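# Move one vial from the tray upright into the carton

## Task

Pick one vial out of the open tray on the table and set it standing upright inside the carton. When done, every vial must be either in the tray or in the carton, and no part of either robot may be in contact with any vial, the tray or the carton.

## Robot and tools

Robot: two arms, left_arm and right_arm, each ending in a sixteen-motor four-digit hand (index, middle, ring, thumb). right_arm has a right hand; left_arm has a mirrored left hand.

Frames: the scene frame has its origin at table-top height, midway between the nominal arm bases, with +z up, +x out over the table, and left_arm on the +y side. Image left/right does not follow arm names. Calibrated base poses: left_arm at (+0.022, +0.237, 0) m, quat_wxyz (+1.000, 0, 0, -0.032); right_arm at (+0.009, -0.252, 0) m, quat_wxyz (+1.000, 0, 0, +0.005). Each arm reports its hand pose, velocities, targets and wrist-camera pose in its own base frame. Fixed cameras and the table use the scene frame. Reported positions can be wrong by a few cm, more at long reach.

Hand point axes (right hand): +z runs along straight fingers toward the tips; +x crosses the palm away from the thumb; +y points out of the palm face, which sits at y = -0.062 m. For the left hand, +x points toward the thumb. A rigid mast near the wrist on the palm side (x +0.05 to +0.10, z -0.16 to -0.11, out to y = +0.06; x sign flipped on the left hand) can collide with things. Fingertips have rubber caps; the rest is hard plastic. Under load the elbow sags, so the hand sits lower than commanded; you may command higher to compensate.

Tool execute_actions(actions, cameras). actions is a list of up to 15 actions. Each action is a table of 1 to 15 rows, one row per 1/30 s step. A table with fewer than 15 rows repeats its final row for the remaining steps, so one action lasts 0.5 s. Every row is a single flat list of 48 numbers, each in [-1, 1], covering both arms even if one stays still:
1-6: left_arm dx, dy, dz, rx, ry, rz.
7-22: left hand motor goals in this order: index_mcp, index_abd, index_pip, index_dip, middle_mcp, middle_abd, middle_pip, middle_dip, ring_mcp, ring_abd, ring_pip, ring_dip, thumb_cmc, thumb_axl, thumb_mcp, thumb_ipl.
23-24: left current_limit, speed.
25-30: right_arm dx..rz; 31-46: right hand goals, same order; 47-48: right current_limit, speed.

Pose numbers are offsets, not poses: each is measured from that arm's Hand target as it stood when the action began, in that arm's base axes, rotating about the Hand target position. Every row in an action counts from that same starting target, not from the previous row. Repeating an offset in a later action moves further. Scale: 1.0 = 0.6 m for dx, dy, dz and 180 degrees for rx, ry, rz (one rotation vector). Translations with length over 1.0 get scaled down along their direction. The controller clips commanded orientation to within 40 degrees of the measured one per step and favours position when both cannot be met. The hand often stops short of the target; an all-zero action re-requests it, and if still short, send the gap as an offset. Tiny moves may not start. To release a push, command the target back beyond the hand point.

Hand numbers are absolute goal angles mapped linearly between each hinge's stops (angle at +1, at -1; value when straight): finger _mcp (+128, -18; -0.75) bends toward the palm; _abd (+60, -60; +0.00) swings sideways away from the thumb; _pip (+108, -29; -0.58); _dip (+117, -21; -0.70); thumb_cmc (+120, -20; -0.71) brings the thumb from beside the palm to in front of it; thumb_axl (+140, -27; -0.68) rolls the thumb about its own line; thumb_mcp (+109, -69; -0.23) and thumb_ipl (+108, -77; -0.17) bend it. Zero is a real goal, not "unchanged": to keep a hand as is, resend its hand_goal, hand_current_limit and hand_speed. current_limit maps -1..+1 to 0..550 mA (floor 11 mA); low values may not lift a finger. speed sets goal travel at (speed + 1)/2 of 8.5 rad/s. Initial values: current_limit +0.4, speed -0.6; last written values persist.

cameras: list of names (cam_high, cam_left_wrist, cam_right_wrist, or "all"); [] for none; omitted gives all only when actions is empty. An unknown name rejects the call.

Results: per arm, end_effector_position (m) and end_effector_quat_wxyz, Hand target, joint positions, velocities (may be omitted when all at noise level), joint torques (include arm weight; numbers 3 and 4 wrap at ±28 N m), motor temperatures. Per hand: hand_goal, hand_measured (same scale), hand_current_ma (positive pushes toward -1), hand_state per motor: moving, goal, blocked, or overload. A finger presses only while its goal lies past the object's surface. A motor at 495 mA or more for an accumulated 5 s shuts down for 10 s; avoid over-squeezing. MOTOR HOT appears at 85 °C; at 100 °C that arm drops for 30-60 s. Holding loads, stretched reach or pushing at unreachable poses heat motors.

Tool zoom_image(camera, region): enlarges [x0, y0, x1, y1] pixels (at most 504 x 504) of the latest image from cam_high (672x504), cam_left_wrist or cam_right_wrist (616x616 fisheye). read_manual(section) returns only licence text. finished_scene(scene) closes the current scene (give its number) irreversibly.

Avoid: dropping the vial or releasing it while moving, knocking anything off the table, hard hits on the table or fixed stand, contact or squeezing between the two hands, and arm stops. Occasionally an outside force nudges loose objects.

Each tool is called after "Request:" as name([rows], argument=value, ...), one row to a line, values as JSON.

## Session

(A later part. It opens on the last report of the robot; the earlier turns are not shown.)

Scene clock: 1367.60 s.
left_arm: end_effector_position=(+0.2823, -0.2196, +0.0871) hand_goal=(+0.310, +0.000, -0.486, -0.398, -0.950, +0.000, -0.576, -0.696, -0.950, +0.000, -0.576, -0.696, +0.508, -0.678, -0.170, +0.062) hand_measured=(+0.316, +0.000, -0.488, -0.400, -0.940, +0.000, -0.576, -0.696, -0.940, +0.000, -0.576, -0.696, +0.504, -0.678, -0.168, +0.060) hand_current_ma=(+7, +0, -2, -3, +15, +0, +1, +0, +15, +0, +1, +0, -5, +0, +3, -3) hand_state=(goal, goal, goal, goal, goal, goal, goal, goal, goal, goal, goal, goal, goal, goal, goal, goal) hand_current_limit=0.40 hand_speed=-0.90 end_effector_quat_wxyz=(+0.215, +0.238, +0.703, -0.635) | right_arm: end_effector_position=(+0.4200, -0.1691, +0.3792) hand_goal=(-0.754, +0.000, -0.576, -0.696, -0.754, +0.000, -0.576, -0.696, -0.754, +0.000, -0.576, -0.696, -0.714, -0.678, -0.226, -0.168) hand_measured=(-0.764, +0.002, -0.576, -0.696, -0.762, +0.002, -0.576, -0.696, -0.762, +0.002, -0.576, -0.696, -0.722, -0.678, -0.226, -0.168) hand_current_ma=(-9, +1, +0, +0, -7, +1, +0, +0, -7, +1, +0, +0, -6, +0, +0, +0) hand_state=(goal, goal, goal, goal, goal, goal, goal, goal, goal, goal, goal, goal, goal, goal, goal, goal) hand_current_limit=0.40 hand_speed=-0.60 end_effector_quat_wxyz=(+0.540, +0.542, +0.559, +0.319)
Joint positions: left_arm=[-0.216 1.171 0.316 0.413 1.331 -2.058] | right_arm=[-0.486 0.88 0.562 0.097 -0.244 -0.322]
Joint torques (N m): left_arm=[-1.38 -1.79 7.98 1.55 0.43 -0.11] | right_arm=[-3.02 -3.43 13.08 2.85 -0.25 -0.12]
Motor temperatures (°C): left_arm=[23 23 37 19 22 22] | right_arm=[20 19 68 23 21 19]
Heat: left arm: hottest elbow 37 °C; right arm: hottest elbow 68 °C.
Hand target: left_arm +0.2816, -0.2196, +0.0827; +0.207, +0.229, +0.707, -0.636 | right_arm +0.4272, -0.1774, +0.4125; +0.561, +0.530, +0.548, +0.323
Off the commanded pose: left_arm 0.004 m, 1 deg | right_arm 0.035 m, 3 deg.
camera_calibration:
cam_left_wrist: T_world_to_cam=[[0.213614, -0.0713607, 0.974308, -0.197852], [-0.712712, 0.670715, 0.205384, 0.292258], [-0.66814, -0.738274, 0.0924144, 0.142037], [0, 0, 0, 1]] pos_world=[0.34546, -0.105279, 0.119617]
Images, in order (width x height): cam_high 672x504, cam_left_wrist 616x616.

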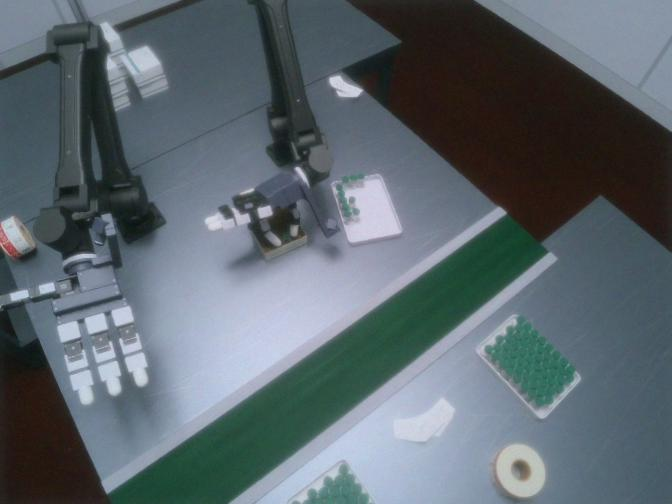

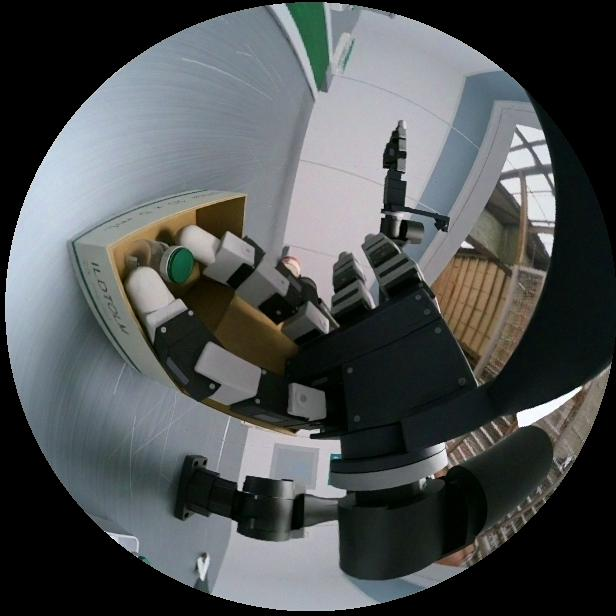

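Request:
execute_actions([
  [[0,0,0.015,0,0,0,0.285,0,-0.485,-0.397,-0.95,0,-0.576,-0.696,-0.95,0,-0.576,-0.696,0.509,-0.678,-0.195,0.063,0.4,-0.9,0,0,0,0,0,0,-0.754,0,-0.576,-0.696,-0.754,0,-0.576,-0.696,-0.754,0,-0.576,-0.696,-0.714,-0.678,-0.226,-0.168,0.4,-0.6]],
  [[0.003,0,0.03,0,0,0,0.285,0,-0.485,-0.397,-0.95,0,-0.576,-0.696,-0.95,0,-0.576,-0.696,0.509,-0.678,-0.195,0.063,0.4,-0.9,0,0,0,0,0,0,-0.754,0,-0.576,-0.696,-0.754,0,-0.576,-0.696,-0.754,0,-0.576,-0.696,-0.714,-0.678,-0.226,-0.168,0.4,-0.6]],
], cameras=["cam_left_wrist","cam_high"])

Request:
zoom_image(camera="cam_left_wrist", region=[50, 160, 290, 400])

Request:
zoom_image(camera="cam_high", region=[220, 160, 340, 280])

Scene clock: 1389.90 s.
left_arm: end_effector_position=(+0.2705, -0.2171, +0.0933) hand_goal=(+0.284, +0.000, -0.486, -0.398, -0.950, +0.000, -0.576, -0.696, -0.950, +0.000, -0.576, -0.696, +0.508, -0.678, -0.196, +0.062) hand_measured=(+0.290, +0.000, -0.486, -0.400, -0.940, +0.000, -0.576, -0.696, -0.940, +0.000, -0.576, -0.696, +0.504, -0.678, -0.194, +0.060) hand_current_ma=(+8, +0, +0, -3, +15, +0, +1, +0, +15, +0, +1, +0, -5, +0, +3, -1) hand_state=(goal, goal, goal, goal, goal, goal, goal, goal, goal, goal, goal, goal, goal, goal, goal, goal) hand_current_limit=0.40 hand_speed=-0.90 end_effector_quat_wxyz=(+0.196, +0.222, +0.711, -0.637) | right_arm: end_effector_position=(+0.4200, -0.1691, +0.3792) hand_goal=(-0.754, +0.000, -0.576, -0.696, -0.754, +0.000, -0.576, -0.696, -0.754, +0.000, -0.576, -0.696, -0.714, -0.678, -0.226, -0.168) hand_measured=(-0.764, +0.002, -0.576, -0.696, -0.762, +0.002, -0.576, -0.696, -0.762, +0.002, -0.576, -0.696, -0.722, -0.678, -0.226, -0.168) hand_current_ma=(-9, +1, +0, +0, -7, +1, +0, +0, -7, +1, +0, +0, -6, +0, +0, +0) hand_state=(goal, goal, goal, goal, goal, goal, goal, goal, goal, goal, goal, goal, goal, goal, goal, goal) hand_current_limit=0.40 hand_speed=-0.60 end_effector_quat_wxyz=(+0.540, +0.542, +0.559, +0.319)
Joint positions: left_arm=[-0.216 1.102 0.319 0.298 1.331 -2.066] | right_arm=[-0.486 0.88 0.562 0.097 -0.244 -0.322]
Joint torques (N m): left_arm=[-1.14 -4.13 11.1 0.88 0.52 -0.12] | right_arm=[-3.02 -3.37 13.05 2.85 -0.24 -0.12]
Motor temperatures (°C): left_arm=[23 23 37 19 22 22] | right_arm=[20 19 68 23 21 19]
Heat: left arm: hottest elbow 37 °C; right arm: hottest elbow 68 °C.
Hand target: left_arm +0.2833, -0.2196, +0.1097; +0.207, +0.229, +0.707, -0.636 | right_arm +0.4272, -0.1774, +0.4125; +0.561, +0.530, +0.548, +0.323
Off the commanded pose: left_arm 0.021 m, 2 deg | right_arm 0.035 m, 3 deg.
camera_calibration:
cam_left_wrist: T_world_to_cam=[[0.262527, -0.0801388, 0.961591, -0.215194], [-0.701892, 0.667977, 0.247295, 0.273486], [-0.662139, -0.739854, 0.119113, 0.130889], [0, 0, 0, 1]] pos_world=[0.335118, -0.103089, 0.123706]
Images, in order (width x height): cam_high 672x504, cam_left_wrist 616x616.

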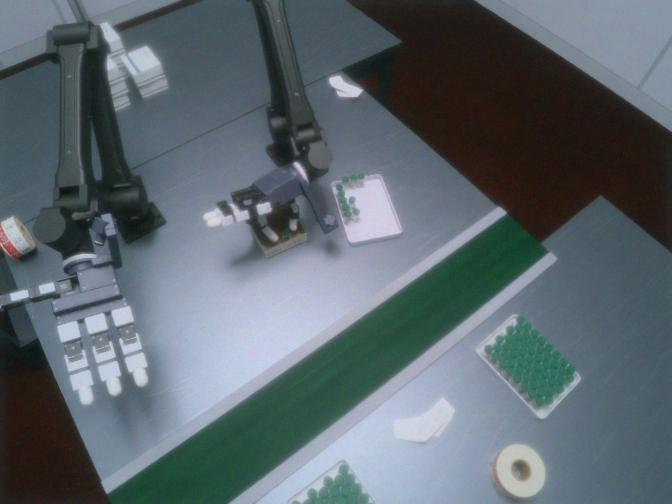

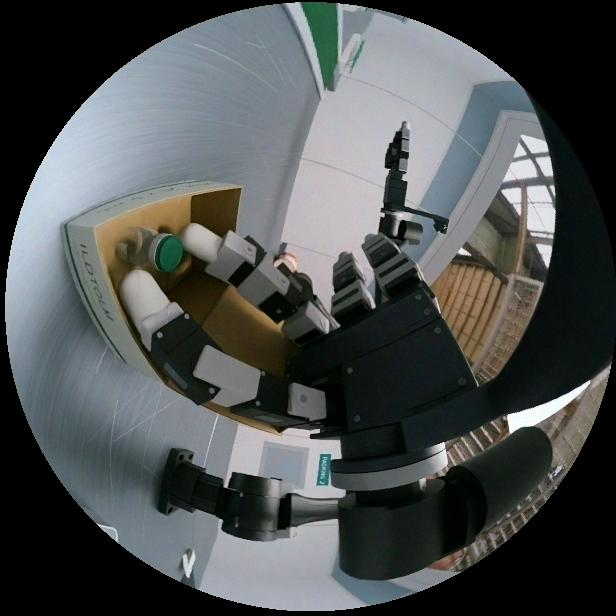

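Scaled by 2.100 from the camera's 616x616 image, which has a finer 880x880 frame.

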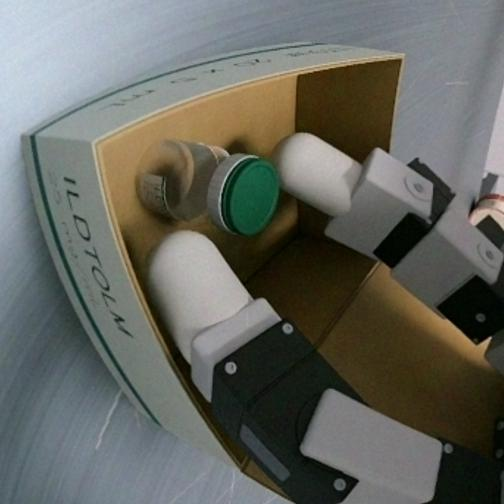

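Scaled by 4.200 from the camera's 672x504 image, which has a finer 960x720 frame.

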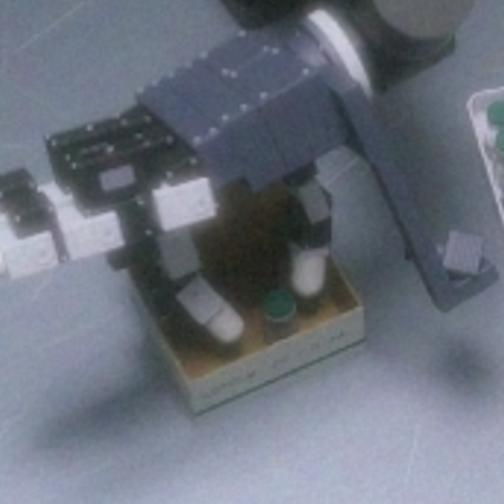

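Request:
execute_actions([
  [[0.015,0,0.04,0,0,0,0.285,0,-0.485,-0.397,-0.95,0,-0.576,-0.696,-0.95,0,-0.576,-0.696,0.509,-0.678,-0.195,0.063,0.4,-0.9,0,0,0,0,0,0,-0.754,0,-0.576,-0.696,-0.754,0,-0.576,-0.696,-0.754,0,-0.576,-0.696,-0.714,-0.678,-0.226,-0.168,0.4,-0.6]],
], cameras=["cam_left_wrist","cam_high"])

Request:
zoom_image(camera="cam_high", region=[220, 160, 340, 280])

Scene clock: 1399.37 s.
left_arm: end_effector_position=(+0.2787, -0.2194, +0.1173) hand_goal=(+0.284, +0.000, -0.486, -0.398, -0.950, +0.000, -0.576, -0.696, -0.950, +0.000, -0.576, -0.696, +0.508, -0.678, -0.196, +0.062) hand_measured=(+0.290, +0.000, -0.486, -0.400, -0.940, +0.000, -0.576, -0.696, -0.940, +0.000, -0.576, -0.696, +0.504, -0.678, -0.194, +0.060) hand_current_ma=(+8, +0, +0, -3, +15, +0, +1, +0, +15, +0, +1, +0, -5, +0, +3, -1) hand_state=(goal, goal, goal, goal, goal, goal, goal, goal, goal, goal, goal, goal, goal, goal, goal, goal) hand_current_limit=0.40 hand_speed=-0.90 end_effector_quat_wxyz=(+0.193, +0.221, +0.711, -0.639) | right_arm: end_effector_position=(+0.4200, -0.1691, +0.3792) hand_goal=(-0.754, +0.000, -0.576, -0.696, -0.754, +0.000, -0.576, -0.696, -0.754, +0.000, -0.576, -0.696, -0.714, -0.678, -0.226, -0.168) hand_measured=(-0.764, +0.002, -0.576, -0.696, -0.762, +0.002, -0.576, -0.696, -0.762, +0.002, -0.576, -0.696, -0.722, -0.678, -0.226, -0.168) hand_current_ma=(-9, +1, +0, +0, -7, +1, +0, +0, -7, +1, +0, +0, -6, +0, +0, +0) hand_state=(goal, goal, goal, goal, goal, goal, goal, goal, goal, goal, goal, goal, goal, goal, goal, goal) hand_current_limit=0.40 hand_speed=-0.60 end_effector_quat_wxyz=(+0.540, +0.542, +0.559, +0.319)
Joint positions: left_arm=[-0.216 1.056 0.378 0.187 1.336 -2.067] | right_arm=[-0.486 0.88 0.562 0.097 -0.244 -0.322]
Joint torques (N m): left_arm=[-0.5 -3.6 11.84 0.95 0.61 0.02] | right_arm=[-2.96 -3.37 13.07 2.85 -0.24 -0.12]
Motor temperatures (°C): left_arm=[23 23 37 19 22 22] | right_arm=[20 19 69 23 21 19]
Heat: left arm: hottest elbow 37 °C; right arm: hottest elbow 69 °C.
Hand target: left_arm +0.2925, -0.2196, +0.1338; +0.207, +0.229, +0.707, -0.636 | right_arm +0.4272, -0.1774, +0.4125; +0.561, +0.530, +0.548, +0.323
Off the commanded pose: left_arm 0.021 m, 2 deg | right_arm 0.035 m, 3 deg.
camera_calibration:
cam_left_wrist: T_world_to_cam=[[0.269102, -0.0804626, 0.959745, -0.242162], [-0.697712, 0.670646, 0.251856, 0.273814], [-0.663914, -0.7374, 0.124332, 0.132261], [0, 0, 0, 1]] pos_world=[0.34402, -0.105588, 0.147008]
Images, in order (width x height): cam_high 672x504, cam_left_wrist 616x616.

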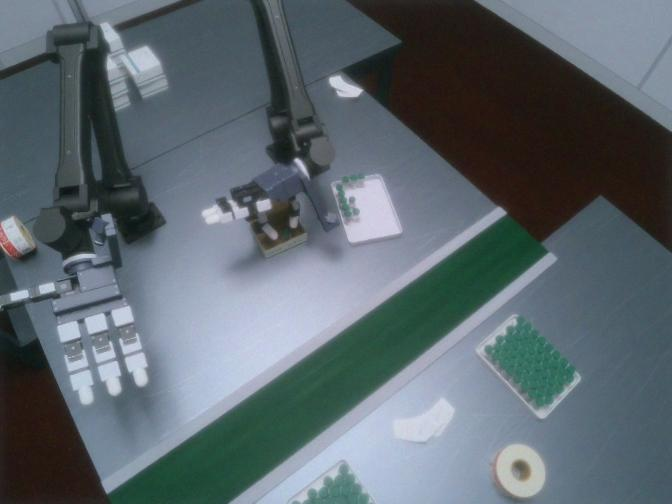

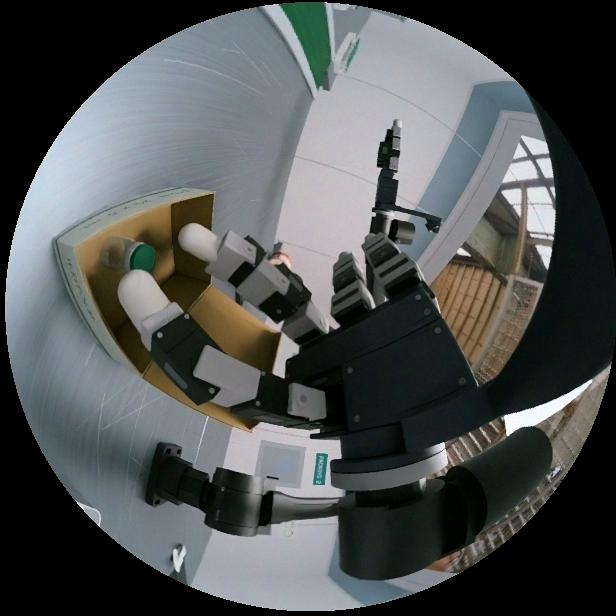

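Scaled by 4.200 from the camera's 672x504 image, which has a finer 960x720 frame.

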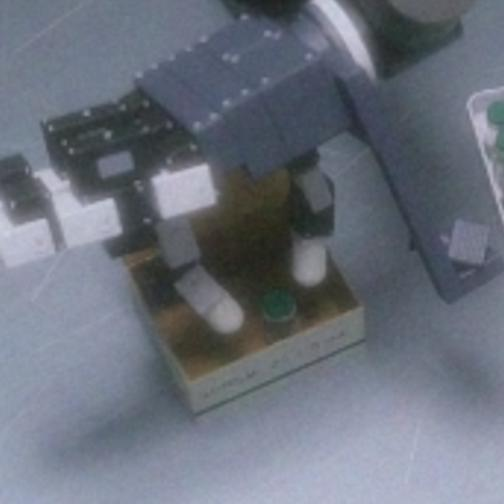

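Request:
execute_actions([
  [[0.015,0,0.05,0,0,0,0.285,0,-0.485,-0.397,-0.95,0,-0.576,-0.696,-0.95,0,-0.576,-0.696,0.509,-0.678,-0.195,0.063,0.4,-0.9,0,0,0,0,0,0,-0.754,0,-0.576,-0.696,-0.754,0,-0.576,-0.696,-0.754,0,-0.576,-0.696,-0.714,-0.678,-0.226,-0.168,0.4,-0.6]],
  [[0.02,0,0.07,0,0,0,0.285,0,-0.485,-0.397,-0.95,0,-0.576,-0.696,-0.95,0,-0.576,-0.696,0.509,-0.678,-0.195,0.063,0.4,-0.9,0,0,0,0,0,0,-0.754,0,-0.576,-0.696,-0.754,0,-0.576,-0.696,-0.754,0,-0.576,-0.696,-0.714,-0.678,-0.226,-0.168,0.4,-0.6]],
  [[0.05,0,0.07,0,0,0,0.285,0,-0.485,-0.397,-0.95,0,-0.576,-0.696,-0.95,0,-0.576,-0.696,0.509,-0.678,-0.195,0.063,0.4,-0.9,0,0,0,0,0,0,-0.754,0,-0.576,-0.696,-0.754,0,-0.576,-0.696,-0.754,0,-0.576,-0.696,-0.714,-0.678,-0.226,-0.168,0.4,-0.6]],
  [[0.07,0,0.03,0,0,0,0.285,0,-0.485,-0.397,-0.95,0,-0.576,-0.696,-0.95,0,-0.576,-0.696,0.509,-0.678,-0.195,0.063,0.4,-0.9,0,0,0,0,0,0,-0.754,0,-0.576,-0.696,-0.754,0,-0.576,-0.696,-0.754,0,-0.576,-0.696,-0.714,-0.678,-0.226,-0.168,0.4,-0.6]],
], cameras=["cam_left_wrist","cam_high"])

Request:
zoom_image(camera="cam_high", region=[220, 140, 420, 280])

Scene clock: 1415.67 s.
left_arm: end_effector_position=(+0.3711, -0.2180, +0.2531) hand_goal=(+0.284, +0.000, -0.486, -0.398, -0.950, +0.000, -0.576, -0.696, -0.950, +0.000, -0.576, -0.696, +0.508, -0.678, -0.196, +0.062) hand_measured=(+0.290, +0.000, -0.486, -0.400, -0.940, +0.000, -0.576, -0.696, -0.940, +0.000, -0.576, -0.696, +0.504, -0.678, -0.194, +0.060) hand_current_ma=(+7, +0, +0, -2, +15, +0, +1, +0, +15, +0, +1, +0, -5, +0, +2, -1) hand_state=(goal, goal, goal, goal, goal, goal, goal, goal, goal, goal, goal, goal, goal, goal, goal, goal) hand_current_limit=0.40 hand_speed=-0.90 end_effector_quat_wxyz=(+0.200, +0.219, +0.709, -0.640) | right_arm: end_effector_position=(+0.4200, -0.1691, +0.3792) hand_goal=(-0.754, +0.000, -0.576, -0.696, -0.754, +0.000, -0.576, -0.696, -0.754, +0.000, -0.576, -0.696, -0.714, -0.678, -0.226, -0.168) hand_measured=(-0.764, +0.002, -0.576, -0.696, -0.762, +0.002, -0.576, -0.696, -0.762, +0.002, -0.576, -0.696, -0.722, -0.678, -0.226, -0.168) hand_current_ma=(-9, +1, +0, +0, -7, +1, +0, +0, -7, +1, +0, +0, -6, +0, +0, +0) hand_state=(goal, goal, goal, goal, goal, goal, goal, goal, goal, goal, goal, goal, goal, goal, goal, goal) hand_current_limit=0.40 hand_speed=-0.60 end_effector_quat_wxyz=(+0.540, +0.542, +0.559, +0.319)
Joint positions: left_arm=[-0.155 1.116 0.832 -0.289 1.383 -1.974] | right_arm=[-0.486 0.88 0.562 0.097 -0.244 -0.322]
Joint torques (N m): left_arm=[-1.32 -4.31 14.12 0.92 0.69 0.15] | right_arm=[-2.9 -3.37 13.07 2.84 -0.24 -0.12]
Motor temperatures (°C): left_arm=[23 23 41 19 22 22] | right_arm=[20 19 69 23 21 19]
Heat: left arm: hottest elbow 41 °C; right arm: hottest elbow 69 °C.
Hand target: left_arm +0.3855, -0.2196, +0.2657; +0.207, +0.229, +0.707, -0.636 | right_arm +0.4272, -0.1774, +0.4125; +0.561, +0.530, +0.548, +0.323
Off the commanded pose: left_arm 0.019 m, 2 deg | right_arm 0.035 m, 3 deg.
camera_calibration:
cam_left_wrist: T_world_to_cam=[[0.262697, -0.0692546, 0.96239, -0.393182], [-0.706734, 0.665245, 0.240784, 0.308013], [-0.6569, -0.743407, 0.125813, 0.173329], [0, 0, 0, 1]] pos_world=[0.43483, -0.103279, 0.282423]
Images, in order (width x height): cam_high 672x504, cam_left_wrist 616x616.

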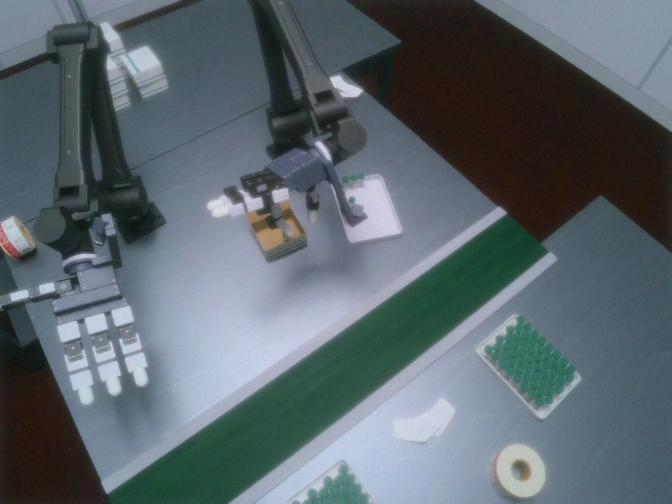

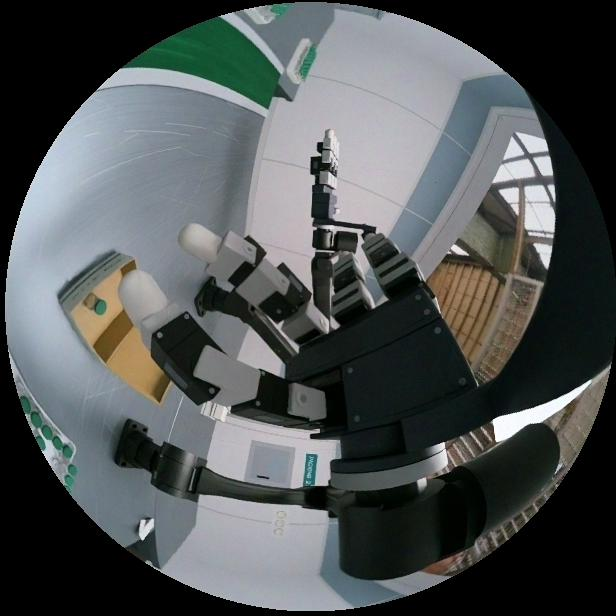

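Scaled by 2.520 from the camera's 672x504 image, which has a finer 960x720 frame.

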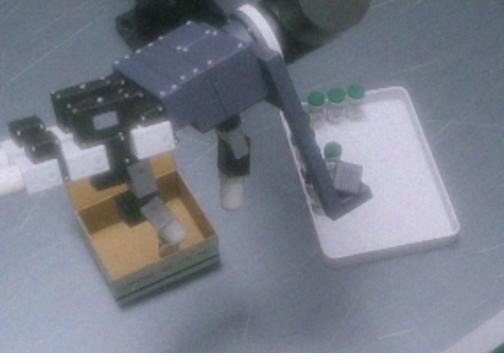

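Request:
zoom_image(camera="cam_left_wrist", region=[10, 220, 190, 400])

Scaled by 2.800 from the camera's 616x616 image, which has a finer 880x880 frame.

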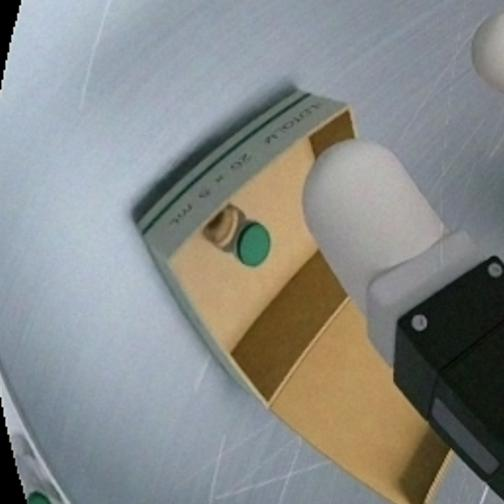

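Request:
finished_scene(scene=1)

The scene is finished: the task was done.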